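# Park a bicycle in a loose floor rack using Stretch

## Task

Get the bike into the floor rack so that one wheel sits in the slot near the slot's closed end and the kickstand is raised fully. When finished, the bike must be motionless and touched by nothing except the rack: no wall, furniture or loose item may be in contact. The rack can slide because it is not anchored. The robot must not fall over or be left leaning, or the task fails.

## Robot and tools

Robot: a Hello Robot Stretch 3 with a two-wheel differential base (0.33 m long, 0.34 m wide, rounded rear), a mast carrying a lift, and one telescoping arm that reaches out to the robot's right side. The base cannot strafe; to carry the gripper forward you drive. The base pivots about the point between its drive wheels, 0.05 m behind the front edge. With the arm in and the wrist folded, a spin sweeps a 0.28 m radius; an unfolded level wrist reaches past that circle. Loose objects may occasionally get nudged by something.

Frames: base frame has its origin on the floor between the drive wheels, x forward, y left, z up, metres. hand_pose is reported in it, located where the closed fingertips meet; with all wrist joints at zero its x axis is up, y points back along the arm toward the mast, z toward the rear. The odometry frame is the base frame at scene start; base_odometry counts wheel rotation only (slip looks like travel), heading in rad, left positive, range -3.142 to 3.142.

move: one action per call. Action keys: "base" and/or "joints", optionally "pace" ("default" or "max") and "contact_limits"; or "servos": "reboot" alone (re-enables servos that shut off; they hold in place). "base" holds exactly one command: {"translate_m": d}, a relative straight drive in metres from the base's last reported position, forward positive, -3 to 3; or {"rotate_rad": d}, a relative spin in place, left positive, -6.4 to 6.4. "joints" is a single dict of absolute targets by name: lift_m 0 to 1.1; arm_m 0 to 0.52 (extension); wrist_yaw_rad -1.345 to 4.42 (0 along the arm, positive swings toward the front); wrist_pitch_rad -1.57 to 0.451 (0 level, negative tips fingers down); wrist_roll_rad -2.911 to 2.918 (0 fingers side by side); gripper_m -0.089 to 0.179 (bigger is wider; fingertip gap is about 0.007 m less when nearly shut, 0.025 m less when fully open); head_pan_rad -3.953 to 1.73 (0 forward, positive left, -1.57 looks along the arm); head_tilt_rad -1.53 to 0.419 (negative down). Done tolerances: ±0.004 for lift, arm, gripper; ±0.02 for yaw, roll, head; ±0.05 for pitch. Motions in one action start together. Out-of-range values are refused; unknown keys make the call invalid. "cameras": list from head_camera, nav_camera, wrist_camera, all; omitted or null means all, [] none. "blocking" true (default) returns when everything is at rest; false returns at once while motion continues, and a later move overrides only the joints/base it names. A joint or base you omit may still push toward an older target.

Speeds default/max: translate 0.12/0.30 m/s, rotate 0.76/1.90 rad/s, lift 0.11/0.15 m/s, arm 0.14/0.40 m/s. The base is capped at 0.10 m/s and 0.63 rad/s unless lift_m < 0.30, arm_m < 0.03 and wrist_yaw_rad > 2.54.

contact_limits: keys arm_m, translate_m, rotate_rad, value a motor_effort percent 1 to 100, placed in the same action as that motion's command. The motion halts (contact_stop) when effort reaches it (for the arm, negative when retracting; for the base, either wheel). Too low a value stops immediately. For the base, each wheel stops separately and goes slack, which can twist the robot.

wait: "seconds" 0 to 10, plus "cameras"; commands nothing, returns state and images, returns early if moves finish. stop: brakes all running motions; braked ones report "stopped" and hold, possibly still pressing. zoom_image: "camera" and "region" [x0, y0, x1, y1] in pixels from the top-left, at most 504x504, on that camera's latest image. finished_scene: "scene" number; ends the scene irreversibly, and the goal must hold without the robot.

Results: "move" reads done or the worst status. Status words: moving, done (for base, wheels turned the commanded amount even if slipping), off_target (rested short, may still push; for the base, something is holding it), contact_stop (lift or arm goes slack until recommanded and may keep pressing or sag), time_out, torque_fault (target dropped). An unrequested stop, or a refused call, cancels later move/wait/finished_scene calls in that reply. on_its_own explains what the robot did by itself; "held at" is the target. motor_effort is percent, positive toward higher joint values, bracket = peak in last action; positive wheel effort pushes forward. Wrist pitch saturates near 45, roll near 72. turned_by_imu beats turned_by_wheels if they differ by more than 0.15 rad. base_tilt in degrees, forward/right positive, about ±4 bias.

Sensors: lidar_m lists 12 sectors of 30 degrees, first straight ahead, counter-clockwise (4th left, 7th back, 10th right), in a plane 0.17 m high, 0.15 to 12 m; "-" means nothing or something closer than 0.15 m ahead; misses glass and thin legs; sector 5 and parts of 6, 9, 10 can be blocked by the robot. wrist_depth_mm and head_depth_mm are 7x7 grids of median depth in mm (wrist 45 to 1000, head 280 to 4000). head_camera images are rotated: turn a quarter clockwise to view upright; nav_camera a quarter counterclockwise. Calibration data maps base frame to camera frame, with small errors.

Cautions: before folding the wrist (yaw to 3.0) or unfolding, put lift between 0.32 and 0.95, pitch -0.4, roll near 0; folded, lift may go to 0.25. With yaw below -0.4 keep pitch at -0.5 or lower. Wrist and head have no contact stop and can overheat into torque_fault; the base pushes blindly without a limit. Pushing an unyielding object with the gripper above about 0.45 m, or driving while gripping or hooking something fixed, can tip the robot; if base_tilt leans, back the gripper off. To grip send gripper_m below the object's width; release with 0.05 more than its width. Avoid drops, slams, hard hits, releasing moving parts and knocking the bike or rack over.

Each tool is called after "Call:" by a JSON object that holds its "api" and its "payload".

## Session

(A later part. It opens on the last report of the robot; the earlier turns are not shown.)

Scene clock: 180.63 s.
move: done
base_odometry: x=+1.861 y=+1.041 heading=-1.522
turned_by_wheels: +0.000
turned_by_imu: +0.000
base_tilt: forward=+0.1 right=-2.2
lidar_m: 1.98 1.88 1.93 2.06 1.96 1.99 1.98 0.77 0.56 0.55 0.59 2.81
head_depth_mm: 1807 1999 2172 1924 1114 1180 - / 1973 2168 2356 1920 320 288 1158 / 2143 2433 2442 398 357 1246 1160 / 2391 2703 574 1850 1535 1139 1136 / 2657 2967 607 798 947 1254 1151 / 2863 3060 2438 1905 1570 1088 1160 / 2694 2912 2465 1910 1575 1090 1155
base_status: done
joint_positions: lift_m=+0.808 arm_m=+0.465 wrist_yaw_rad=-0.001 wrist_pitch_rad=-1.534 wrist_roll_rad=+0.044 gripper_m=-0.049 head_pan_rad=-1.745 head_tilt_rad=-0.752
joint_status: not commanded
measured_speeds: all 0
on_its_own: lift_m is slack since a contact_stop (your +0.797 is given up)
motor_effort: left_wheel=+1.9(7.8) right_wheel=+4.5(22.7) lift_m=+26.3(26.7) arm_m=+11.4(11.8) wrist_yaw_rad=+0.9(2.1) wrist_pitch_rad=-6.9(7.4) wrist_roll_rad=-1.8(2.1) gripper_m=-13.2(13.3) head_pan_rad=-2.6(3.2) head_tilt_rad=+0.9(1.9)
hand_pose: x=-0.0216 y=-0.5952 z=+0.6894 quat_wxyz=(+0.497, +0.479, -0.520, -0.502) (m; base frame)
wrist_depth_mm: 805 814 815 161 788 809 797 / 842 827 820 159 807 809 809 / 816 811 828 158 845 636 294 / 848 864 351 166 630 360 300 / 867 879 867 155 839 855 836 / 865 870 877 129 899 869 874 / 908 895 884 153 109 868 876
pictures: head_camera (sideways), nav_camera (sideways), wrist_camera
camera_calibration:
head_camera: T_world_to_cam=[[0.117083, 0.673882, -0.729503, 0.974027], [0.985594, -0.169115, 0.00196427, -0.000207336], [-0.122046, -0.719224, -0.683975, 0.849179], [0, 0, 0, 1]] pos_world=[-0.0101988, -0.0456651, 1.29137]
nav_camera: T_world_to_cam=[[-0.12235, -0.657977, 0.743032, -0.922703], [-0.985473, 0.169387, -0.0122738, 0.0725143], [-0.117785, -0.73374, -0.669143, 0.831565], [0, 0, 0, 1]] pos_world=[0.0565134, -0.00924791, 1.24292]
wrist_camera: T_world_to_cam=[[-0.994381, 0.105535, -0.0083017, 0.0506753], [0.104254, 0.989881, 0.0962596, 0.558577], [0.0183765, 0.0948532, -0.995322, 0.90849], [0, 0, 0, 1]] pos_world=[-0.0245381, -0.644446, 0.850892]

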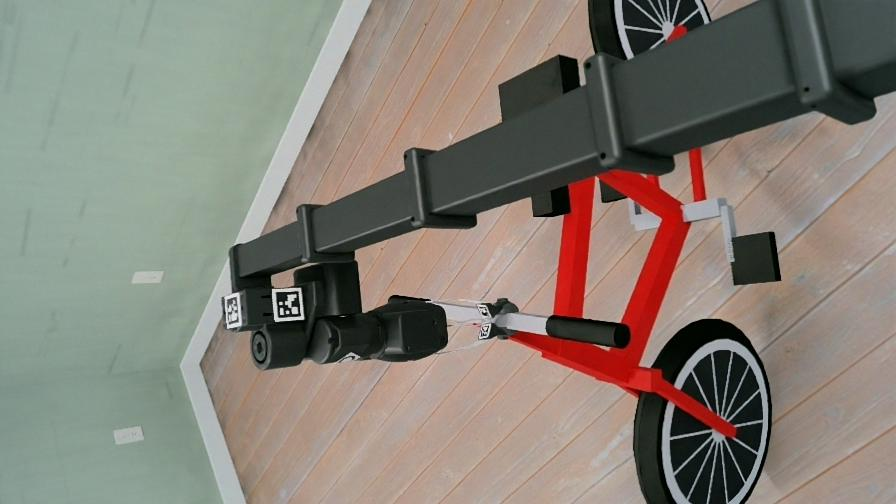

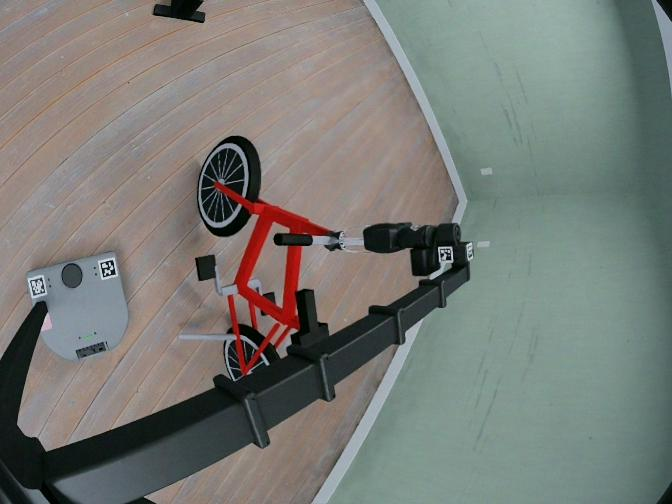

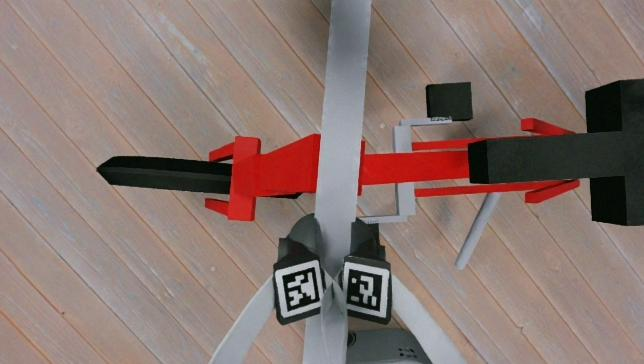

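Call:
{"api": "move", "payload": {"joints": {"wrist_roll_rad": -0.35}, "cameras": ["wrist_camera"]}}

Scene clock: 182.07 s.
move: done
base_odometry: x=+1.861 y=+1.041 heading=-1.522
turned_by_wheels: +0.000
turned_by_imu: +0.000
base_tilt: forward=+0.1 right=-2.3
lidar_m: 1.98 1.88 1.93 2.06 1.96 2.00 1.98 0.77 0.56 0.57 0.59 2.80
head_depth_mm: 1813 1996 2166 1899 1565 1185 - / 1972 2188 2335 1913 320 288 1156 / 2141 2422 2437 399 357 1261 1152 / 2388 2681 575 1862 1528 1192 1136 / 2699 3012 606 787 929 1257 1156 / 2845 3063 2451 1909 1570 1083 1158 / 2685 2888 2477 1933 1568 1067 1153
base_status: not commanded
joint_positions: lift_m=+0.808 arm_m=+0.465 wrist_yaw_rad=-0.005 wrist_pitch_rad=-1.536 wrist_roll_rad=-0.334 gripper_m=-0.049 head_pan_rad=-1.745 head_tilt_rad=-0.752
joint_status: all done
measured_speeds: all 0
on_its_own: lift_m is slack since a contact_stop (your +0.797 is given up)
motor_effort: left_wheel=-0.9(1.1) right_wheel=+4.8(5.1) lift_m=+26.2(26.8) arm_m=+11.2(11.7) wrist_yaw_rad=+4.0(5.2) wrist_pitch_rad=-6.9(7.1) wrist_roll_rad=-5.9(9.6) gripper_m=-12.6(13.2) head_pan_rad=-2.0(2.8) head_tilt_rad=+0.4(1.7)
hand_pose: x=-0.0215 y=-0.5949 z=+0.6894 quat_wxyz=(+0.585, +0.565, -0.418, -0.405) (m; base frame)
wrist_depth_mm: 817 789 815 792 788 801 826 / 790 807 818 811 804 817 830 / 821 824 431 238 825 817 839 / 815 832 838 169 636 854 869 / 848 857 852 155 844 305 309 / 862 859 853 129 857 856 311 / 880 871 100 807 889 890 893
pictures: wrist_camera
camera_calibration:
wrist_camera: T_world_to_cam=[[-0.964265, -0.264899, 0.00470916, -0.177964], [-0.263149, 0.959656, 0.0990584, 0.530446], [-0.0307597, 0.0942793, -0.99507, 0.906906], [0, 0, 0, 1]] pos_world=[-0.00412198, -0.64169, 0.850728]

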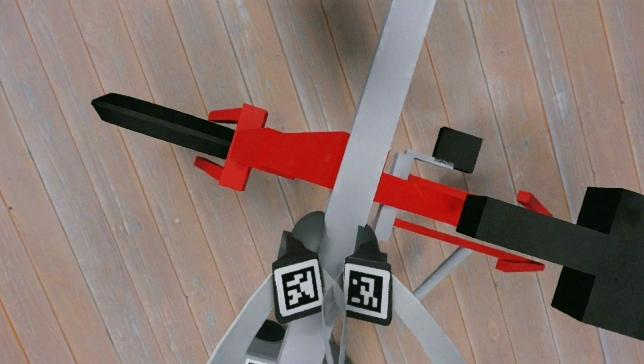

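Call:
{"api": "move", "payload": {"base": {"translate_m": 0.1}, "joints": {"wrist_roll_rad": -0.6}, "cameras": ["head_camera","wrist_camera"]}}

Scene clock: 184.30 s.
move: done
base_odometry: x=+1.865 y=+0.941 heading=-1.522
turned_by_wheels: +0.000
turned_by_imu: -0.001
base_tilt: forward=+0.1 right=-2.3
lidar_m: 1.89 1.80 1.84 2.12 2.02 2.06 2.07 0.78 0.55 0.58 0.58 2.69
head_depth_mm: 1888 2108 2260 1903 1566 1196 - / 2058 2296 2384 1916 325 293 1153 / 2242 2522 2454 399 357 1257 1156 / 2477 2801 582 1860 1496 1126 1135 / 2789 3119 605 783 1024 1250 1160 / 2810 3062 2445 1855 1563 1056 1153 / 2607 2859 2456 1915 1556 1018 1134
base_status: done
joint_positions: lift_m=+0.804 arm_m=+0.465 wrist_yaw_rad=-0.008 wrist_pitch_rad=-1.535 wrist_roll_rad=-0.586 gripper_m=-0.049 head_pan_rad=-1.745 head_tilt_rad=-0.752
joint_status: all done
measured_speeds: all 0
on_its_own: lift_m is slack since a contact_stop (your +0.797 is given up)
motor_effort: left_wheel=+1.6(4.2) right_wheel=+3.3(21.1) lift_m=+26.6(30.6) arm_m=+11.0(11.5) wrist_yaw_rad=+7.0(8.4) wrist_pitch_rad=-6.6(7.1) wrist_roll_rad=-5.0(12.7) gripper_m=-12.9(13.4) head_pan_rad=-2.2(2.9) head_tilt_rad=+0.6(2.0)
hand_pose: x=-0.0214 y=-0.5951 z=+0.6856 quat_wxyz=(+0.633, +0.611, -0.342, -0.331) (m; base frame)
wrist_depth_mm: 795 786 793 814 806 804 799 / 793 808 807 808 833 823 823 / 813 822 401 190 822 824 842 / 845 838 838 160 661 840 845 / 854 841 849 155 361 841 879 / 848 847 868 128 674 312 318 / 865 868 99 161 885 897 318
pictures: head_camera (sideways), wrist_camera
camera_calibration:
head_camera: T_world_to_cam=[[0.117083, 0.673882, -0.729503, 0.974027], [0.985594, -0.169115, 0.00196427, -0.000207335], [-0.122046, -0.719224, -0.683975, 0.849179], [0, 0, 0, 1]] pos_world=[-0.0101989, -0.0456651, 1.29137]
wrist_camera: T_world_to_cam=[[-0.868996, -0.494653, 0.0128384, -0.318151], [-0.490961, 0.865162, 0.102233, 0.467684], [-0.0616775, 0.0825373, -0.994678, 0.895266], [0, 0, 0, 1]] pos_world=[0.00836043, -0.63589, 0.846773]

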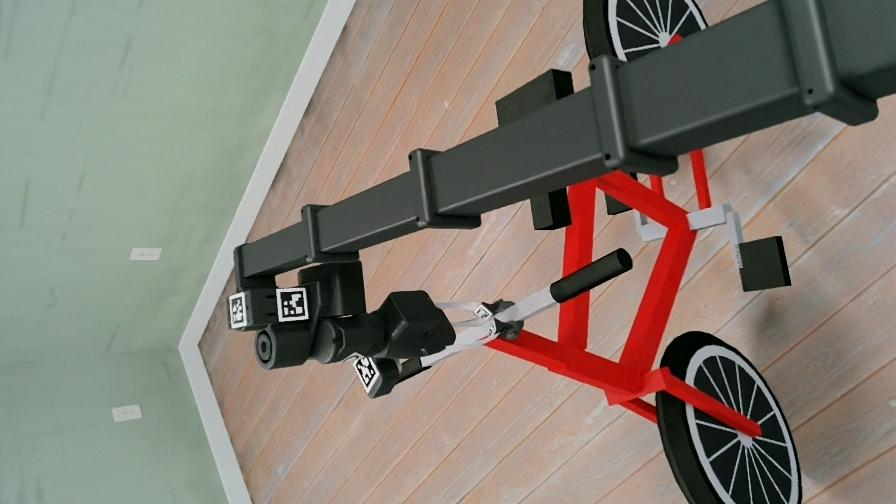

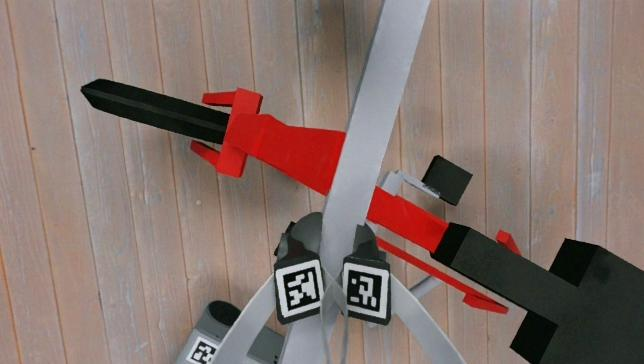

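Call:
{"api": "move", "payload": {"base": {"translate_m": 0.15}, "joints": {"wrist_roll_rad": -0.2, "arm_m": 0.42}, "cameras": ["head_camera","nav_camera","wrist_camera"]}}

Scene clock: 187.40 s.
move: done
base_odometry: x=+1.873 y=+0.791 heading=-1.522
turned_by_wheels: +0.000
turned_by_imu: +0.000
base_tilt: forward=+0.1 right=-2.3
lidar_m: 1.77 1.68 1.71 2.20 2.10 2.14 2.20 0.77 0.55 0.54 0.55 2.49
head_depth_mm: 2016 2215 2349 1915 1562 1165 - / 2186 2446 2455 1913 325 291 1159 / 2395 2684 2453 394 357 1261 1156 / 2654 2997 572 1874 1566 1204 1112 / 2896 3113 572 648 880 1158 1150 / 2705 2977 2481 1910 1572 996 1141 / 2513 2748 2451 1907 1573 1000 1114
base_status: done
joint_positions: lift_m=+0.804 arm_m=+0.420 wrist_yaw_rad=-0.003 wrist_pitch_rad=-1.545 wrist_roll_rad=-0.203 gripper_m=-0.049 head_pan_rad=-1.745 head_tilt_rad=-0.752
joint_status: all done
measured_speeds: all 0
on_its_own: lift_m is slack since a contact_stop (your +0.797 is given up)
motor_effort: left_wheel=+1.6(4.8) right_wheel=+4.8(16.1) lift_m=+26.3(26.7) arm_m=-12.0(17.2) wrist_yaw_rad=+2.3(7.0) wrist_pitch_rad=-5.0(8.1) wrist_roll_rad=+0.3(3.9) gripper_m=-12.9(13.6) head_pan_rad=-2.7(3.5) head_tilt_rad=+0.6(1.5)
hand_pose: x=-0.0216 y=-0.5476 z=+0.6857 quat_wxyz=(+0.554, +0.540, -0.453, -0.442) (m; base frame)
wrist_depth_mm: 786 793 804 147 805 790 798 / 800 814 811 149 815 814 806 / 832 827 843 151 831 812 812 / 836 853 484 159 357 296 302 / 865 863 854 154 854 868 300 / 880 875 859 128 861 870 893 / 894 878 874 158 893 886 861
pictures: head_camera (sideways), nav_camera (sideways), wrist_camera
camera_calibration:
head_camera: T_world_to_cam=[[0.117084, 0.673882, -0.729503, 0.974027], [0.985594, -0.169116, 0.00196427, -0.000207335], [-0.122047, -0.719224, -0.683975, 0.849179], [0, 0, 0, 1]] pos_world=[-0.0101989, -0.0456651, 1.29137]
nav_camera: T_world_to_cam=[[-0.122351, -0.657977, 0.743032, -0.922703], [-0.985473, 0.169388, -0.0122738, 0.0725143], [-0.117785, -0.73374, -0.669143, 0.831565], [0, 0, 0, 1]] pos_world=[0.0565134, -0.00924796, 1.24292]
wrist_camera: T_world_to_cam=[[-0.990309, -0.13888, -0.000955344, -0.0931142], [-0.138185, 0.984618, 0.106927, 0.496334], [-0.0139093, 0.106023, -0.994266, 0.905025], [0, 0, 0, 1]] pos_world=[-0.0110379, -0.597584, 0.846675]

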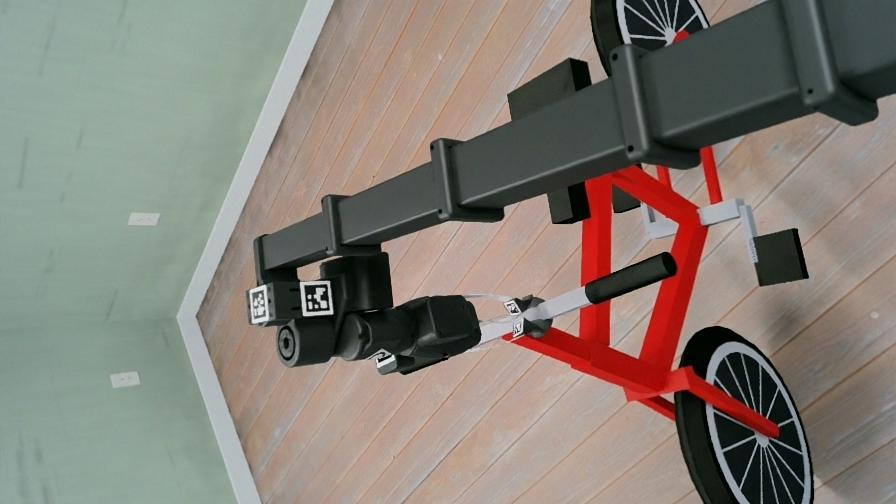

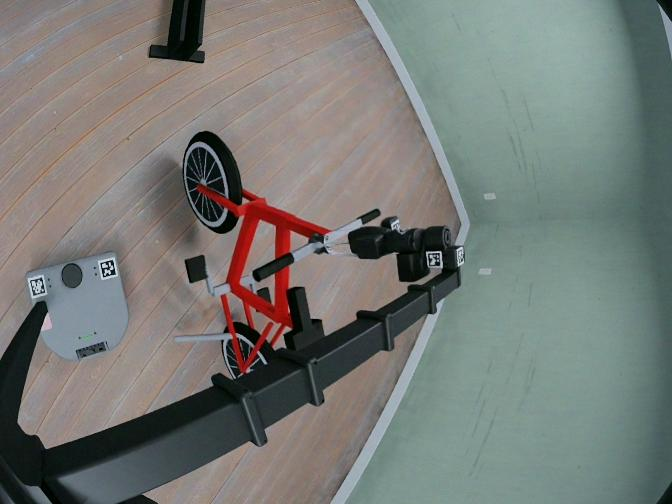

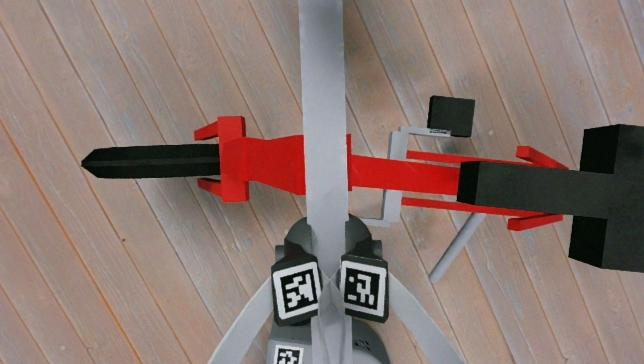

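Call:
{"api": "move", "payload": {"base": {"translate_m": 0.1}, "joints": {"wrist_roll_rad": 0.1, "arm_m": 0.41, "head_tilt_rad": -0.6, "head_pan_rad": -1.3}, "cameras": ["head_camera","nav_camera","wrist_camera"]}}

Scene clock: 192.07 s.
move: done
base_odometry: x=+1.877 y=+0.691 heading=-1.522
turned_by_wheels: +0.000
turned_by_imu: +0.000
base_tilt: forward=+0.1 right=-2.3
lidar_m: 1.67 1.59 1.63 2.14 2.15 2.20 2.29 0.76 0.55 0.53 0.53 2.37
head_depth_mm: 2620 2967 3164 548 1679 1460 1027 / 2526 2827 3091 2212 653 838 1147 / 2441 2733 2953 2349 1782 912 1150 / 2362 2646 2861 2330 1807 1460 1000 / 2278 2544 2801 2287 1786 1460 1039 / 2187 2483 2767 2338 1793 1454 1174 / 2150 2384 2643 2343 1786 1461 1229
base_status: done
joint_positions: lift_m=+0.805 arm_m=+0.410 wrist_yaw_rad=+0.001 wrist_pitch_rad=-1.554 wrist_roll_rad=+0.089 gripper_m=-0.049 head_pan_rad=-1.305 head_tilt_rad=-0.606
joint_status: all done
measured_speeds: all 0
on_its_own: lift_m is slack since a contact_stop (your +0.797 is given up)
motor_effort: left_wheel=+3.6(5.5) right_wheel=+1.7(14.5) lift_m=+26.2(26.7) arm_m=-9.3(16.4) wrist_yaw_rad=-1.4(3.6) wrist_pitch_rad=-3.5(5.4) wrist_roll_rad=+3.0(3.8) gripper_m=-12.7(13.4) head_pan_rad=+2.8(6.1) head_tilt_rad=+3.2(4.8)
hand_pose: x=-0.0217 y=-0.5352 z=+0.6866 quat_wxyz=(+0.482, +0.473, -0.526, -0.517) (m; base frame)
wrist_depth_mm: 813 777 147 789 812 800 790 / 811 802 832 816 804 815 289 / 817 821 824 326 356 291 290 / 846 828 342 159 833 845 841 / 866 871 863 154 844 849 879 / 886 875 867 128 861 882 864 / 883 896 890 159 107 894 890
pictures: head_camera (sideways), nav_camera (sideways), wrist_camera
camera_calibration:
head_camera: T_world_to_cam=[[-0.151173, 0.550622, -0.820952, 1.09487], [0.963801, 0.266619, 0.00134683, 0.000729124], [0.219623, -0.79103, -0.570996, 0.700127], [0, 0, 0, 1]] pos_world=[0.0110476, -0.0492305, 1.2986]
nav_camera: T_world_to_cam=[[0.139164, -0.536728, 0.832199, -1.04053], [-0.963414, -0.267766, -0.0115894, 0.071491], [0.229055, -0.80014, -0.554355, 0.680124], [0, 0, 0, 1]] pos_world=[0.0578947, 0.00485343, 1.24379]
wrist_camera: T_world_to_cam=[[-0.988993, 0.147798, -0.00701135, 0.0661291], [0.146011, 0.982515, 0.115518, 0.483188], [0.0239622, 0.113223, -0.993281, 0.908602], [0, 0, 0, 1]] pos_world=[-0.0269219, -0.587388, 0.847144]

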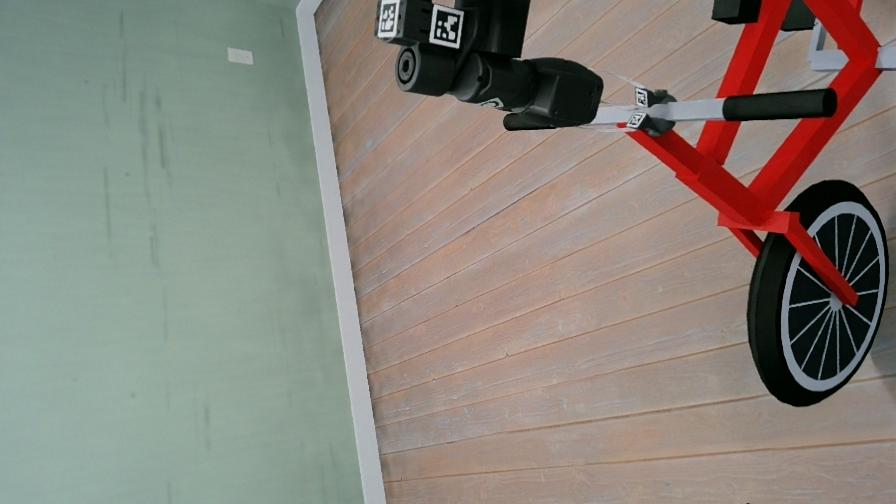

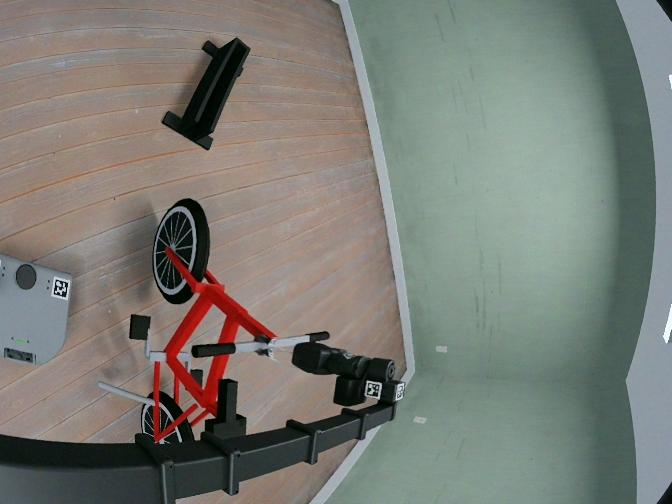

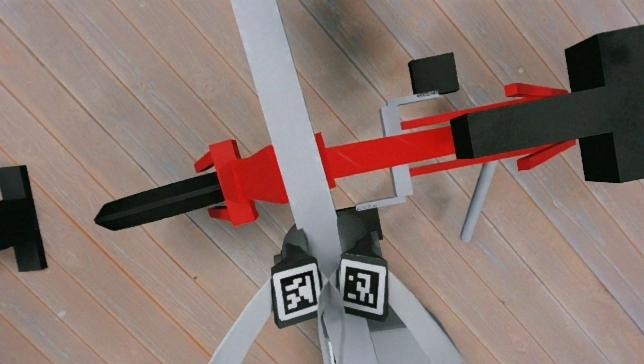

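Call:
{"api": "move", "payload": {"base": {"translate_m": 0.06}, "joints": {"wrist_roll_rad": 0.4}, "cameras": ["head_camera","nav_camera","wrist_camera"]}}

Scene clock: 194.07 s.
move: done
base_odometry: x=+1.880 y=+0.631 heading=-1.522
turned_by_wheels: +0.000
turned_by_imu: +0.000
base_tilt: forward=+0.1 right=-2.3
lidar_m: 1.62 1.54 1.58 2.07 2.18 2.23 2.34 0.76 0.56 0.50 0.54 2.30
head_depth_mm: 2565 2906 3070 545 1722 1464 1054 / 2508 2769 3062 2130 655 839 1174 / 2414 2689 2961 2337 1793 916 995 / 2325 2587 2799 2327 1792 1460 1008 / 2228 2509 2787 2325 1796 1463 1118 / 2189 2416 2680 2301 1792 1461 1230 / 2122 2327 2596 2326 1792 1452 1224
base_status: done
joint_positions: lift_m=+0.809 arm_m=+0.410 wrist_yaw_rad=+0.006 wrist_pitch_rad=-1.556 wrist_roll_rad=+0.390 gripper_m=-0.049 head_pan_rad=-1.305 head_tilt_rad=-0.606
joint_status: all done
measured_speeds: all 0
on_its_own: lift_m is slack since a contact_stop (your +0.797 is given up)
motor_effort: left_wheel=+2.5(7.0) right_wheel=+5.6(16.2) lift_m=+26.1(26.3) arm_m=-4.0(8.6) wrist_yaw_rad=-5.6(5.7) wrist_pitch_rad=-3.2(3.7) wrist_roll_rad=+2.8(7.5) gripper_m=-13.4(13.4) head_pan_rad=+2.9(3.6) head_tilt_rad=+2.7(3.4)
hand_pose: x=-0.0218 y=-0.5346 z=+0.6908 quat_wxyz=(+0.398, +0.392, -0.590, -0.582) (m; base frame)
wrist_depth_mm: 797 798 158 798 790 789 283 / 835 824 824 816 610 289 294 / 856 851 837 320 616 822 835 / 864 842 333 161 836 850 847 / 883 883 864 155 866 868 867 / 895 892 863 129 713 859 875 / 921 904 904 154 96 874 903
pictures: head_camera (sideways), nav_camera (sideways), wrist_camera
camera_calibration:
head_camera: T_world_to_cam=[[-0.151175, 0.550579, -0.82098, 1.0949], [0.963795, 0.266641, 0.00134662, 0.000729446], [0.219649, -0.791053, -0.570955, 0.700074], [0, 0, 0, 1]] pos_world=[0.0110488, -0.0492305, 1.2986]
nav_camera: T_world_to_cam=[[0.139166, -0.536685, 0.832227, -1.04057], [-0.963408, -0.267789, -0.0115892, 0.0714906], [0.229081, -0.800161, -0.554314, 0.68007], [0, 0, 0, 1]] pos_world=[0.0578954, 0.0048518, 1.24379]
wrist_camera: T_world_to_cam=[[-0.902644, 0.430252, -0.0108404, 0.221489], [0.426073, 0.896868, 0.118703, 0.440216], [0.0607946, 0.102528, -0.992871, 0.907499], [0, 0, 0, 1]] pos_world=[-0.0428094, -0.583155, 0.851175]

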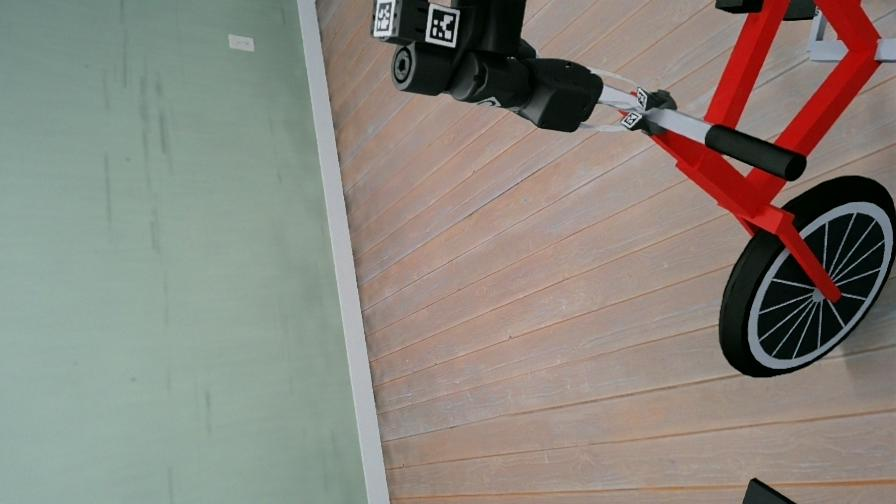

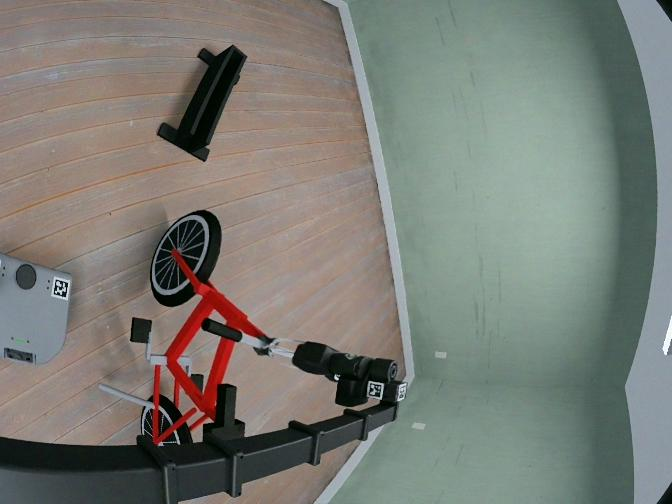

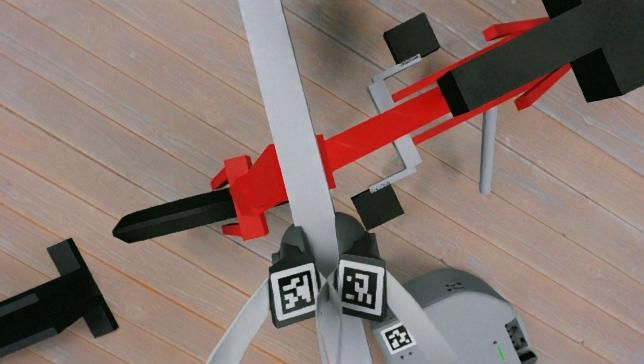

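Call:
{"api": "move", "payload": {"joints": {"gripper_m": -0.089, "wrist_roll_rad": 0.1}, "cameras": []}}

Call:
{"api": "move", "payload": {"base": {"translate_m": -0.2}, "cameras": ["nav_camera","wrist_camera"]}}

Scene clock: 195.47 s.
move: done
base_odometry: x=+1.880 y=+0.631 heading=-1.522
turned_by_wheels: +0.000
turned_by_imu: +0.000
base_tilt: forward=+0.1 right=-2.3
lidar_m: 1.63 1.54 1.57 2.08 2.18 2.23 2.35 0.75 0.56 0.50 0.54 2.29
head_depth_mm: 2558 2913 3110 546 1725 1457 1053 / 2492 2768 3027 2140 652 836 1148 / 2417 2670 2979 2288 1784 918 1004 / 2345 2575 2882 2334 1787 1456 1014 / 2235 2480 2773 2320 1792 1455 1105 / 2207 2414 2672 2308 1789 1470 1200 / 2118 2330 2597 2322 1791 1450 1230
base_status: not commanded
joint_positions: lift_m=+0.809 arm_m=+0.410 wrist_yaw_rad=+0.003 wrist_pitch_rad=-1.556 wrist_roll_rad=+0.106 gripper_m=-0.088 head_pan_rad=-1.305 head_tilt_rad=-0.606
joint_status: all done
measured_speeds: all 0
on_its_own: lift_m is slack since a contact_stop (your +0.797 is given up)
motor_effort: left_wheel=+2.3(2.8) right_wheel=+5.6(5.9) lift_m=+26.3(26.7) arm_m=-0.7(2.9) wrist_yaw_rad=-3.4(5.8) wrist_pitch_rad=-3.0(3.3) wrist_roll_rad=-2.5(2.7) gripper_m=-29.8(99.5) head_pan_rad=+2.1(3.1) head_tilt_rad=+2.9(3.9)
hand_pose: x=-0.0217 y=-0.5347 z=+0.6908 quat_wxyz=(+0.477, +0.470, -0.529, -0.522) (m; base frame)
wrist_depth_mm: 810 800 792 782 795 807 784 / 822 808 823 155 819 854 291 / 845 826 833 169 354 294 293 / 846 835 433 166 834 865 839 / 864 888 855 155 852 869 856 / 865 892 867 128 887 892 863 / 891 903 918 155 106 927 899
pictures: none
No camera images: "cameras" was empty.

Scene clock: 198.60 s.
move: done
base_odometry: x=+1.871 y=+0.831 heading=-1.523
turned_by_wheels: +0.000
turned_by_imu: +0.001
base_tilt: forward=+0.1 right=-2.3
lidar_m: 1.80 1.70 1.74 2.19 2.07 2.12 2.16 0.77 0.56 0.50 0.52 2.56
head_depth_mm: 2705 3035 3151 544 1731 1468 1052 / 2629 2858 3140 2125 653 832 1153 / 2507 2812 3055 2293 1800 1351 988 / 2407 2746 2932 2280 1778 1454 987 / 2389 2601 2867 2326 1794 1457 1062 / 2269 2510 2809 2298 1778 1449 1204 / 2203 2432 2670 2311 1780 1463 1230
base_status: done
joint_positions: lift_m=+0.809 arm_m=+0.410 wrist_yaw_rad=+0.002 wrist_pitch_rad=-1.551 wrist_roll_rad=+0.104 gripper_m=-0.085 head_pan_rad=-1.305 head_tilt_rad=-0.606
joint_status: not commanded
measured_speeds: all 0
on_its_own: lift_m is slack since a contact_stop (your +0.797 is given up)
motor_effort: left_wheel=-4.7(8.0) right_wheel=+0.8(9.3) lift_m=+26.2(26.7) arm_m=+6.9(7.1) wrist_yaw_rad=-1.4(3.0) wrist_pitch_rad=-4.0(4.2) wrist_roll_rad=-1.7(2.7) gripper_m=-16.4(30.1) head_pan_rad=+2.0(3.6) head_tilt_rad=+3.5(3.9)
hand_pose: x=-0.0217 y=-0.5360 z=+0.6907 quat_wxyz=(+0.479, +0.469, -0.530, -0.520) (m; base frame)
wrist_depth_mm: 797 812 817 804 794 814 800 / 825 815 797 818 817 811 293 / 817 837 836 324 357 291 291 / 847 850 415 161 836 832 837 / 876 871 867 156 838 874 860 / 889 880 866 127 863 876 887 / 890 897 931 155 105 870 897
pictures: nav_camera (sideways), wrist_camera
camera_calibration:
nav_camera: T_world_to_cam=[[0.13917, -0.536684, 0.832227, -1.04057], [-0.963406, -0.267795, -0.0115892, 0.0714906], [0.229086, -0.80016, -0.554314, 0.680069], [0, 0, 0, 1]] pos_world=[0.0578954, 0.00485217, 1.24379]
wrist_camera: T_world_to_cam=[[-0.986827, 0.161593, -0.00770986, 0.074174], [0.159708, 0.9807, 0.112791, 0.484627], [0.0257872, 0.110074, -0.993589, 0.911342], [0, 0, 0, 1]] pos_world=[-0.027703, -0.587575, 0.851409]

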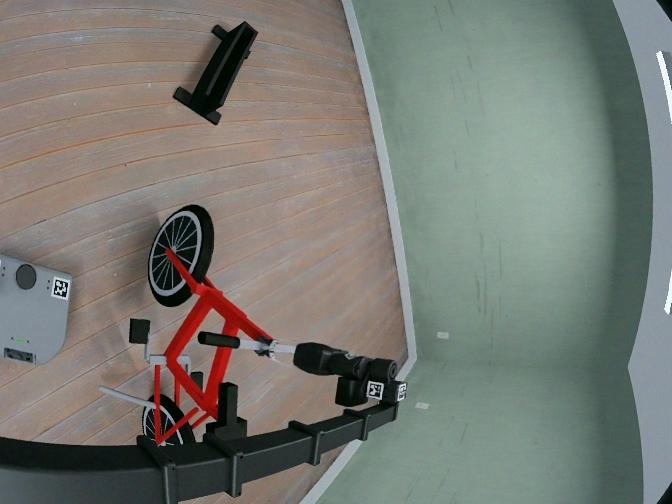

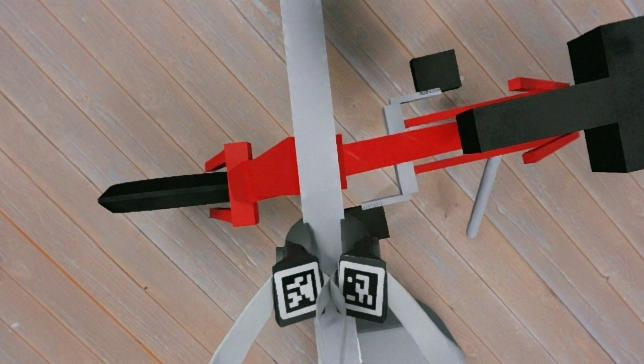

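Call:
{"api": "move", "payload": {"base": {"translate_m": 0.12}, "joints": {"wrist_roll_rad": -0.08, "arm_m": 0.4}, "cameras": ["wrist_camera"]}}

Scene clock: 201.20 s.
move: done
base_odometry: x=+1.876 y=+0.711 heading=-1.523
turned_by_wheels: +0.000
turned_by_imu: +0.000
base_tilt: forward=+0.1 right=-2.3
lidar_m: 1.70 1.61 1.64 2.16 2.14 2.18 2.28 0.76 0.55 0.50 0.53 2.40
head_depth_mm: 2636 2950 3200 535 1689 1443 1063 / 2547 2832 3156 2203 629 830 1151 / 2436 2733 2980 2329 1787 1361 993 / 2374 2649 2896 2307 1798 1455 987 / 2291 2557 2814 2343 1785 1457 1061 / 2207 2440 2728 2332 1801 1448 1202 / 2150 2363 2622 2308 1787 1443 1225
base_status: done
joint_positions: lift_m=+0.809 arm_m=+0.400 wrist_yaw_rad=+0.001 wrist_pitch_rad=-1.546 wrist_roll_rad=-0.074 gripper_m=-0.085 head_pan_rad=-1.305 head_tilt_rad=-0.606
joint_status: all done
measured_speeds: all 0
on_its_own: lift_m is slack since a contact_stop (your +0.797 is given up)
motor_effort: left_wheel=+2.2(5.3) right_wheel=+4.0(16.0) lift_m=+26.2(26.6) arm_m=-9.9(16.4) wrist_yaw_rad=-1.3(2.7) wrist_pitch_rad=-5.0(5.6) wrist_roll_rad=-2.6(3.4) gripper_m=-16.6(17.5) head_pan_rad=+2.1(3.3) head_tilt_rad=+2.1(3.8)
hand_pose: x=-0.0216 y=-0.5271 z=+0.6907 quat_wxyz=(+0.525, +0.512, -0.486, -0.475) (m; base frame)
wrist_depth_mm: 810 797 800 155 788 810 803 / 815 815 825 154 806 820 820 / 829 843 817 163 825 626 297 / 850 839 472 162 642 647 298 / 867 879 869 156 850 856 860 / 889 886 858 129 860 868 883 / 883 888 122 156 108 874 896
pictures: wrist_camera
camera_calibration:
wrist_camera: T_world_to_cam=[[-0.999884, -0.0146243, -0.0042386, -0.0227984], [-0.0149974, 0.994006, 0.108295, 0.482306], [0.00262946, 0.108346, -0.99411, 0.909236], [0, 0, 0, 1]] pos_world=[-0.0179533, -0.578261, 0.851553]

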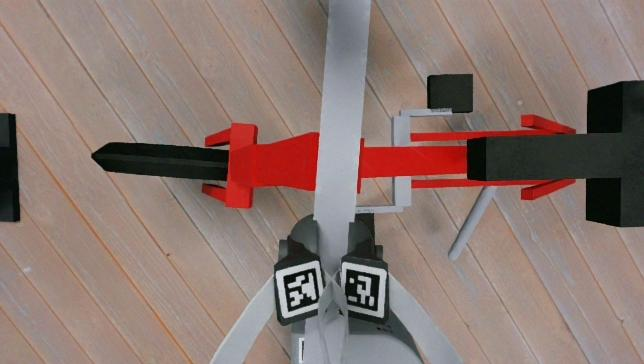

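Call:
{"api": "move", "payload": {"base": {"translate_m": 0.08}, "joints": {"wrist_roll_rad": -0.35, "arm_m": 0.39}, "cameras": ["wrist_camera"]}}

Scene clock: 203.23 s.
move: done
base_odometry: x=+1.880 y=+0.631 heading=-1.523
turned_by_wheels: +0.000
turned_by_imu: +0.000
base_tilt: forward=+0.1 right=-2.3
lidar_m: 1.62 1.54 1.57 2.07 2.18 2.23 2.34 0.75 0.55 0.51 0.52 2.30
head_depth_mm: 2543 2927 3100 527 1685 1462 1003 / 2512 2810 3046 2205 623 780 961 / 2389 2681 2899 2308 1773 1354 1005 / 2320 2586 2828 2311 1797 1460 985 / 2269 2491 2780 2332 1799 1458 1039 / 2196 2381 2685 2295 1795 1454 1169 / 2103 2331 2580 2331 1797 1460 1230
base_status: done
joint_positions: lift_m=+0.809 arm_m=+0.390 wrist_yaw_rad=-0.006 wrist_pitch_rad=-1.549 wrist_roll_rad=-0.336 gripper_m=-0.085 head_pan_rad=-1.305 head_tilt_rad=-0.606
joint_status: all done
measured_speeds: all 0
on_its_own: lift_m is slack since a contact_stop (your +0.797 is given up)
motor_effort: left_wheel=+1.2(5.2) right_wheel=+5.0(18.8) lift_m=+26.3(26.7) arm_m=-10.0(17.8) wrist_yaw_rad=+4.5(6.0) wrist_pitch_rad=-4.1(4.9) wrist_roll_rad=-5.3(9.5) gripper_m=-17.6(18.0) head_pan_rad=+3.0(3.0) head_tilt_rad=+2.7(3.6)
hand_pose: x=-0.0215 y=-0.5164 z=+0.6906 quat_wxyz=(+0.581, +0.569, -0.415, -0.407) (m; base frame)
wrist_depth_mm: 801 814 792 808 806 799 814 / 799 811 813 804 810 805 848 / 812 842 428 185 652 834 827 / 823 835 833 159 360 339 314 / 871 860 856 156 870 675 306 / 870 867 867 128 876 885 318 / 876 886 110 158 883 901 902
pictures: wrist_camera
camera_calibration:
wrist_camera: T_world_to_cam=[[-0.963857, -0.266419, 0.00101118, -0.155348], [-0.264622, 0.957784, 0.112358, 0.444745], [-0.0309027, 0.108029, -0.993667, 0.906852], [0, 0, 0, 1]] pos_world=[-0.00401951, -0.565324, 0.851296]

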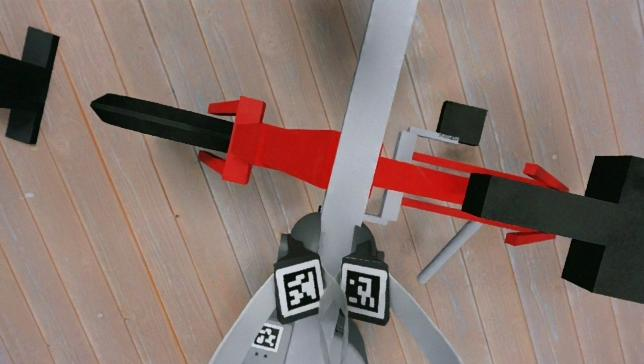

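Call:
{"api": "move", "payload": {"base": {"translate_m": 0.08}, "joints": {"wrist_roll_rad": -0.42, "arm_m": 0.385}, "cameras": ["wrist_camera"]}}

Scene clock: 205.33 s.
move: done
base_odometry: x=+1.884 y=+0.551 heading=-1.523
turned_by_wheels: +0.000
turned_by_imu: +0.000
base_tilt: forward=+0.1 right=-2.3
lidar_m: 1.55 1.47 1.51 1.98 2.23 2.27 2.42 0.75 0.54 0.51 0.52 2.20
head_depth_mm: 2549 2843 3060 526 1627 1442 999 / 2449 2737 2947 2225 602 771 1151 / 2394 2657 2892 2286 1787 1352 1016 / 2333 2549 2807 2351 1797 1456 970 / 2212 2457 2717 2313 1789 1457 1006 / 2162 2359 2614 2299 1794 1461 1143 / 2093 2284 2588 2309 1801 1457 1224
base_status: done
joint_positions: lift_m=+0.808 arm_m=+0.385 wrist_yaw_rad=-0.007 wrist_pitch_rad=-1.547 wrist_roll_rad=-0.408 gripper_m=-0.085 head_pan_rad=-1.305 head_tilt_rad=-0.606
joint_status: all done
measured_speeds: all 0
on_its_own: lift_m is slack since a contact_stop (your +0.797 is given up)
motor_effort: left_wheel=+1.3(4.5) right_wheel=+5.4(17.5) lift_m=+26.7(28.0) arm_m=-12.9(16.4) wrist_yaw_rad=+6.2(7.0) wrist_pitch_rad=-4.6(4.9) wrist_roll_rad=-4.5(11.1) gripper_m=-16.9(18.2) head_pan_rad=+2.2(3.4) head_tilt_rad=+2.2(3.8)
hand_pose: x=-0.0215 y=-0.5120 z=+0.6897 quat_wxyz=(+0.596, +0.583, -0.395, -0.386) (m; base frame)
wrist_depth_mm: 790 798 806 801 787 798 801 / 810 833 830 830 812 831 851 / 814 820 426 186 656 828 824 / 854 851 853 158 353 846 856 / 863 873 854 155 873 304 307 / 879 878 877 128 864 887 311 / 902 875 110 160 127 911 902
pictures: wrist_camera
camera_calibration:
wrist_camera: T_world_to_cam=[[-0.942732, -0.333536, 0.00315916, -0.189531], [-0.331155, 0.937052, 0.11077, 0.429689], [-0.0399061, 0.10338, -0.993841, 0.903007], [0, 0, 0, 1]] pos_world=[-0.000348132, -0.559209, 0.850447]

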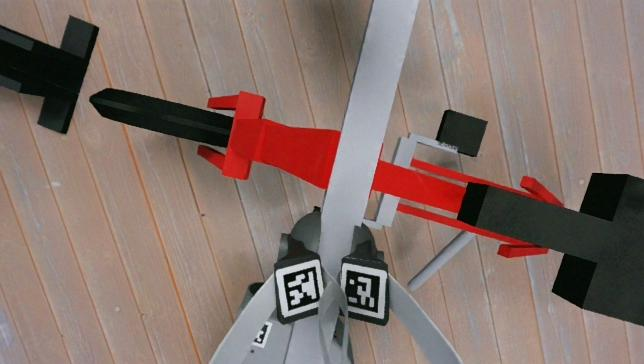

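Call:
{"api": "zoom_image", "payload": {"camera": "wrist_camera", "region": [0, 0, 280, 200]}}

Scaled by 1.800.

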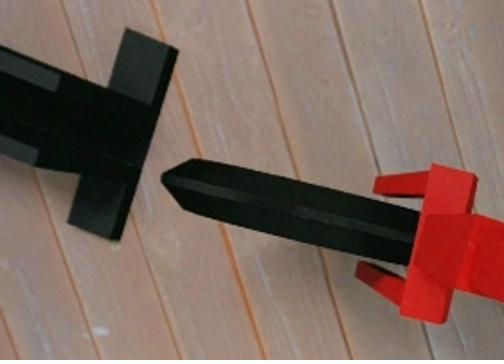

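Call:
{"api": "move", "payload": {"base": {"translate_m": 0.04}, "joints": {"wrist_roll_rad": 0.12}, "cameras": ["wrist_camera"]}}

Call:
{"api": "zoom_image", "payload": {"camera": "wrist_camera", "region": [0, 60, 280, 260]}}

Scene clock: 207.13 s.
move: done
base_odometry: x=+1.886 y=+0.512 heading=-1.523
turned_by_wheels: +0.000
turned_by_imu: +0.000
base_tilt: forward=+0.1 right=-2.3
lidar_m: 1.52 1.44 1.47 1.94 2.25 2.30 2.46 0.75 0.55 0.50 0.52 2.15
head_depth_mm: 2511 2827 3075 527 1695 1452 965 / 2435 2754 2943 2248 583 819 1145 / 2340 2626 2876 2303 1786 1376 1002 / 2270 2517 2781 2323 1789 1455 975 / 2207 2423 2717 2325 1784 1455 1041 / 2104 2348 2608 2283 1795 1449 1177 / 2058 2254 2506 2331 1794 1469 1202
base_status: done
joint_positions: lift_m=+0.808 arm_m=+0.385 wrist_yaw_rad=+0.000 wrist_pitch_rad=-1.549 wrist_roll_rad=+0.114 gripper_m=-0.085 head_pan_rad=-1.305 head_tilt_rad=-0.606
joint_status: all done
measured_speeds: all 0
on_its_own: lift_m is slack since a contact_stop (your +0.797 is given up)
motor_effort: left_wheel=+2.5(6.6) right_wheel=+6.3(15.7) lift_m=+26.0(26.7) arm_m=-12.2(12.9) wrist_yaw_rad=+0.3(6.5) wrist_pitch_rad=-4.3(4.8) wrist_roll_rad=+1.3(3.4) gripper_m=-17.2(17.8) head_pan_rad=+2.8(3.2) head_tilt_rad=+2.5(3.7)
hand_pose: x=-0.0216 y=-0.5114 z=+0.6897 quat_wxyz=(+0.476, +0.465, -0.533, -0.522) (m; base frame)
wrist_depth_mm: 808 807 809 785 804 790 321 / 812 822 823 820 805 813 290 / 814 828 831 167 354 294 294 / 834 824 357 154 846 842 859 / 854 857 859 155 872 880 869 / 872 876 874 128 882 868 879 / 905 909 890 157 106 887 890
pictures: wrist_camera
camera_calibration:
wrist_camera: T_world_to_cam=[[-0.984705, 0.174039, -0.00818104, 0.0769602], [0.172066, 0.978775, 0.111325, 0.4609], [0.0273824, 0.108215, -0.99375, 0.906837], [0, 0, 0, 1]] pos_world=[-0.0283536, -0.562645, 0.85049]

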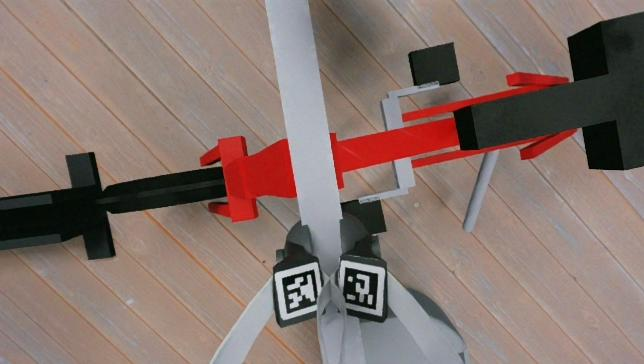

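Scaled by 1.800.

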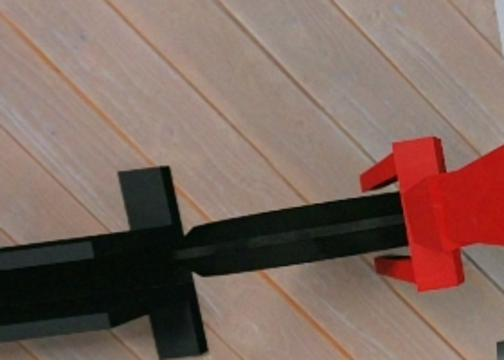

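Call:
{"api": "move", "payload": {"base": {"translate_m": 0.03}, "joints": {"arm_m": 0.365}, "cameras": ["wrist_camera"]}}

Call:
{"api": "zoom_image", "payload": {"camera": "wrist_camera", "region": [0, 60, 280, 260]}}

Scene clock: 208.87 s.
move: done
base_odometry: x=+1.887 y=+0.482 heading=-1.523
turned_by_wheels: +0.000
turned_by_imu: +0.000
base_tilt: forward=+0.1 right=-2.3
lidar_m: 1.49 1.41 1.45 1.91 2.26 2.31 2.48 0.74 0.55 0.49 0.51 2.11
head_depth_mm: 2495 2834 3075 509 1631 1452 947 / 2430 2674 2919 2218 554 812 939 / 2329 2592 2896 2295 1787 1419 963 / 2257 2500 2780 2300 1790 1461 966 / 2166 2397 2715 2303 1788 1459 1030 / 2117 2312 2606 2326 1784 1463 1184 / 2034 2261 2484 2322 1805 1462 1170
base_status: done
joint_positions: lift_m=+0.808 arm_m=+0.365 wrist_yaw_rad=+0.000 wrist_pitch_rad=-1.554 wrist_roll_rad=+0.115 gripper_m=-0.085 head_pan_rad=-1.305 head_tilt_rad=-0.606
joint_status: all done
measured_speeds: all 0
on_its_own: lift_m is slack since a contact_stop (your +0.797 is given up)
motor_effort: left_wheel=+1.9(4.8) right_wheel=+4.3(14.3) lift_m=+26.3(26.6) arm_m=-13.2(17.3) wrist_yaw_rad=+0.2(1.0) wrist_pitch_rad=-3.3(4.5) wrist_roll_rad=+0.9(1.4) gripper_m=-17.8(18.1) head_pan_rad=+1.8(3.0) head_tilt_rad=+3.1(3.4)
hand_pose: x=-0.0216 y=-0.4901 z=+0.6898 quat_wxyz=(+0.474, +0.466, -0.532, -0.524) (m; base frame)
wrist_depth_mm: 782 806 796 800 780 809 304 / 816 805 828 150 807 622 287 / 839 835 822 161 345 293 292 / 848 850 360 159 839 849 840 / 856 855 863 154 870 866 864 / 885 885 876 128 867 881 905 / 907 907 110 159 106 900 886
pictures: wrist_camera
camera_calibration:
wrist_camera: T_world_to_cam=[[-0.98454, 0.175007, -0.0073368, 0.0731557], [0.172988, 0.97805, 0.116161, 0.436405], [0.0275047, 0.113096, -0.993203, 0.906648], [0, 0, 0, 1]] pos_world=[-0.0284051, -0.542167, 0.850329]

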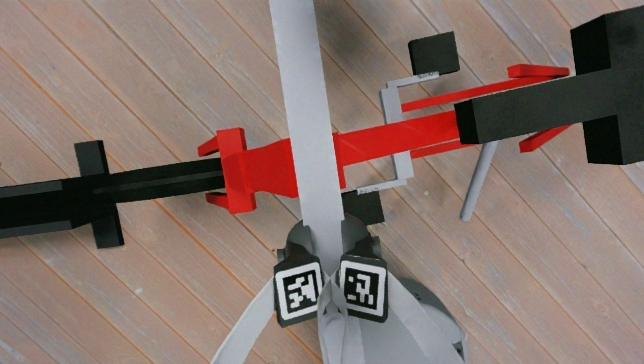

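Scaled by 1.800.

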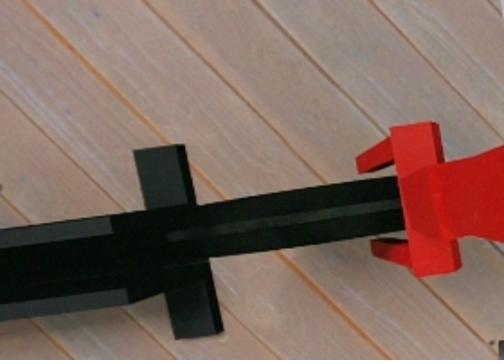

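Call:
{"api": "move", "payload": {"base": {"translate_m": 0.05}, "joints": {"wrist_roll_rad": -0.36}, "cameras": ["wrist_camera"]}}

Call:
{"api": "zoom_image", "payload": {"camera": "wrist_camera", "region": [0, 0, 280, 200]}}

Scene clock: 210.83 s.
move: done
base_odometry: x=+1.890 y=+0.432 heading=-1.523
turned_by_wheels: +0.000
turned_by_imu: +0.000
base_tilt: forward=+0.1 right=-2.3
lidar_m: 1.45 1.37 1.41 1.85 2.28 2.35 2.52 0.74 0.54 0.50 0.51 2.05
head_depth_mm: 2522 2794 3086 507 1635 1456 955 / 2393 2666 2908 2223 563 740 816 / 2287 2566 2803 2299 1791 1350 991 / 2208 2454 2784 2303 1785 1463 954 / 2171 2378 2663 2319 1777 1450 1000 / 2084 2301 2556 2290 1802 1457 1150 / 2019 2229 2470 2334 1787 1455 1154
base_status: done
joint_positions: lift_m=+0.808 arm_m=+0.365 wrist_yaw_rad=-0.002 wrist_pitch_rad=-1.554 wrist_roll_rad=-0.347 gripper_m=-0.085 head_pan_rad=-1.305 head_tilt_rad=-0.606
joint_status: all done
measured_speeds: all 0
on_its_own: lift_m is slack since a contact_stop (your +0.797 is given up)
motor_effort: left_wheel=+2.0(4.7) right_wheel=+4.3(17.3) lift_m=+26.2(27.1) arm_m=-11.8(13.6) wrist_yaw_rad=+2.2(2.5) wrist_pitch_rad=-3.7(3.7) wrist_roll_rad=-4.9(6.2) gripper_m=-17.4(18.0) head_pan_rad=+2.1(3.3) head_tilt_rad=+2.4(3.6)
hand_pose: x=-0.0215 y=-0.4903 z=+0.6896 quat_wxyz=(+0.583, +0.573, -0.410, -0.404) (m; base frame)
wrist_depth_mm: 798 813 799 795 801 790 795 / 655 800 808 806 822 832 813 / 830 860 424 183 647 814 842 / 838 847 844 157 357 333 312 / 866 843 859 155 849 892 303 / 888 869 873 128 881 891 318 / 897 888 110 160 895 908 902
pictures: wrist_camera
camera_calibration:
wrist_camera: T_world_to_cam=[[-0.959905, -0.280325, 0.0000659045, -0.15455], [-0.278414, 0.953389, 0.116338, 0.414702], [-0.0326752, 0.111655, -0.99321, 0.904442], [0, 0, 0, 1]] pos_world=[-0.00334134, -0.539682, 0.850065]

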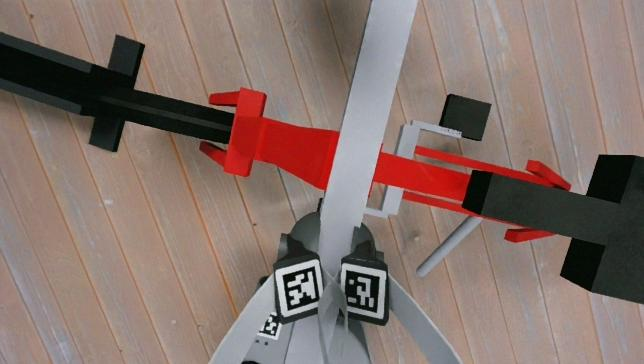

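Scaled by 1.800.

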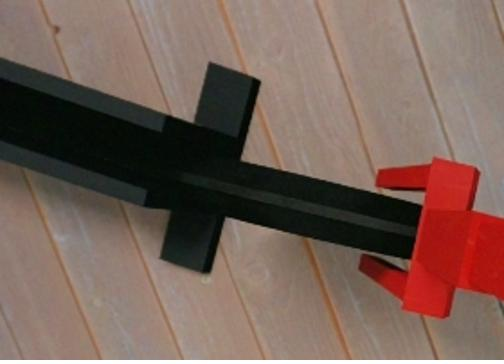

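Call:
{"api": "move", "payload": {"base": {"translate_m": 0.04}, "joints": {"wrist_roll_rad": -0.12}, "cameras": ["wrist_camera"]}}

Call:
{"api": "zoom_image", "payload": {"camera": "wrist_camera", "region": [0, 0, 280, 200]}}

Scene clock: 212.43 s.
move: done
base_odometry: x=+1.892 y=+0.392 heading=-1.523
turned_by_wheels: +0.000
turned_by_imu: +0.000
base_tilt: forward=+0.2 right=-2.4
lidar_m: 1.41 1.34 1.37 1.80 2.31 2.36 2.56 0.73 0.54 0.49 0.51 2.00
head_depth_mm: 2454 2746 2996 509 1628 1462 950 / 2339 2589 2922 2223 561 758 939 / 2280 2540 2772 2330 1799 1420 964 / 2206 2441 2741 2321 1793 1458 958 / 2116 2377 2645 2339 1785 1467 1026 / 2061 2219 2519 2304 1781 1452 1150 / 2007 2213 2424 2327 1769 1454 1152
base_status: done
joint_positions: lift_m=+0.808 arm_m=+0.365 wrist_yaw_rad=-0.002 wrist_pitch_rad=-1.554 wrist_roll_rad=-0.122 gripper_m=-0.085 head_pan_rad=-1.305 head_tilt_rad=-0.606
joint_status: all done
measured_speeds: all 0
on_its_own: lift_m is slack since a contact_stop (your +0.797 is given up)
motor_effort: left_wheel=+2.2(6.5) right_wheel=+5.5(16.4) lift_m=+26.0(26.8) arm_m=-10.4(12.0) wrist_yaw_rad=+1.5(2.5) wrist_pitch_rad=-3.5(3.8) wrist_roll_rad=+0.1(3.9) gripper_m=-17.5(17.9) head_pan_rad=+2.5(3.3) head_tilt_rad=+2.7(3.6)
hand_pose: x=-0.0216 y=-0.4903 z=+0.6896 quat_wxyz=(+0.534, +0.524, -0.473, -0.465) (m; base frame)
wrist_depth_mm: 797 807 803 147 796 795 790 / 801 804 820 149 813 799 809 / 820 833 479 151 805 643 293 / 850 856 866 158 848 311 298 / 860 869 865 155 866 872 860 / 882 863 882 129 887 883 879 / 882 901 109 158 125 861 906
pictures: wrist_camera
camera_calibration:
wrist_camera: T_world_to_cam=[[-0.998226, -0.0594279, -0.00354061, -0.0446059], [-0.0594386, 0.991524, 0.115528, 0.438641], [-0.00335496, 0.115533, -0.993298, 0.907031], [0, 0, 0, 1]] pos_world=[-0.0154115, -0.542366, 0.850119]

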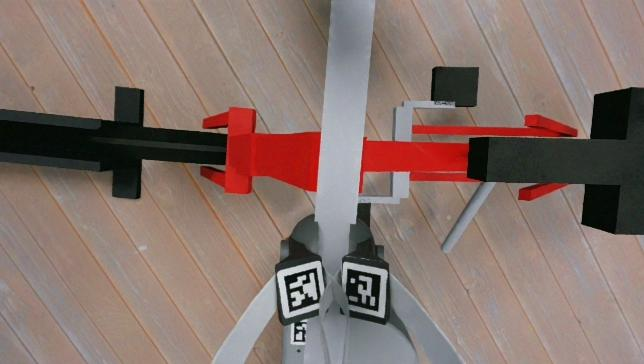

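Scaled by 1.800.

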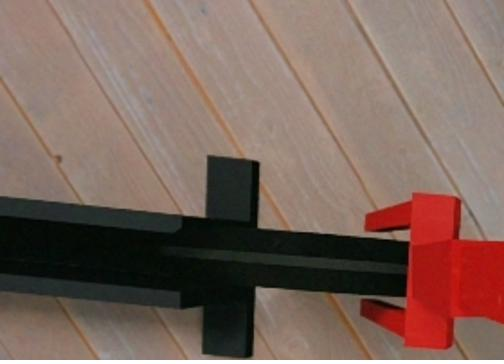

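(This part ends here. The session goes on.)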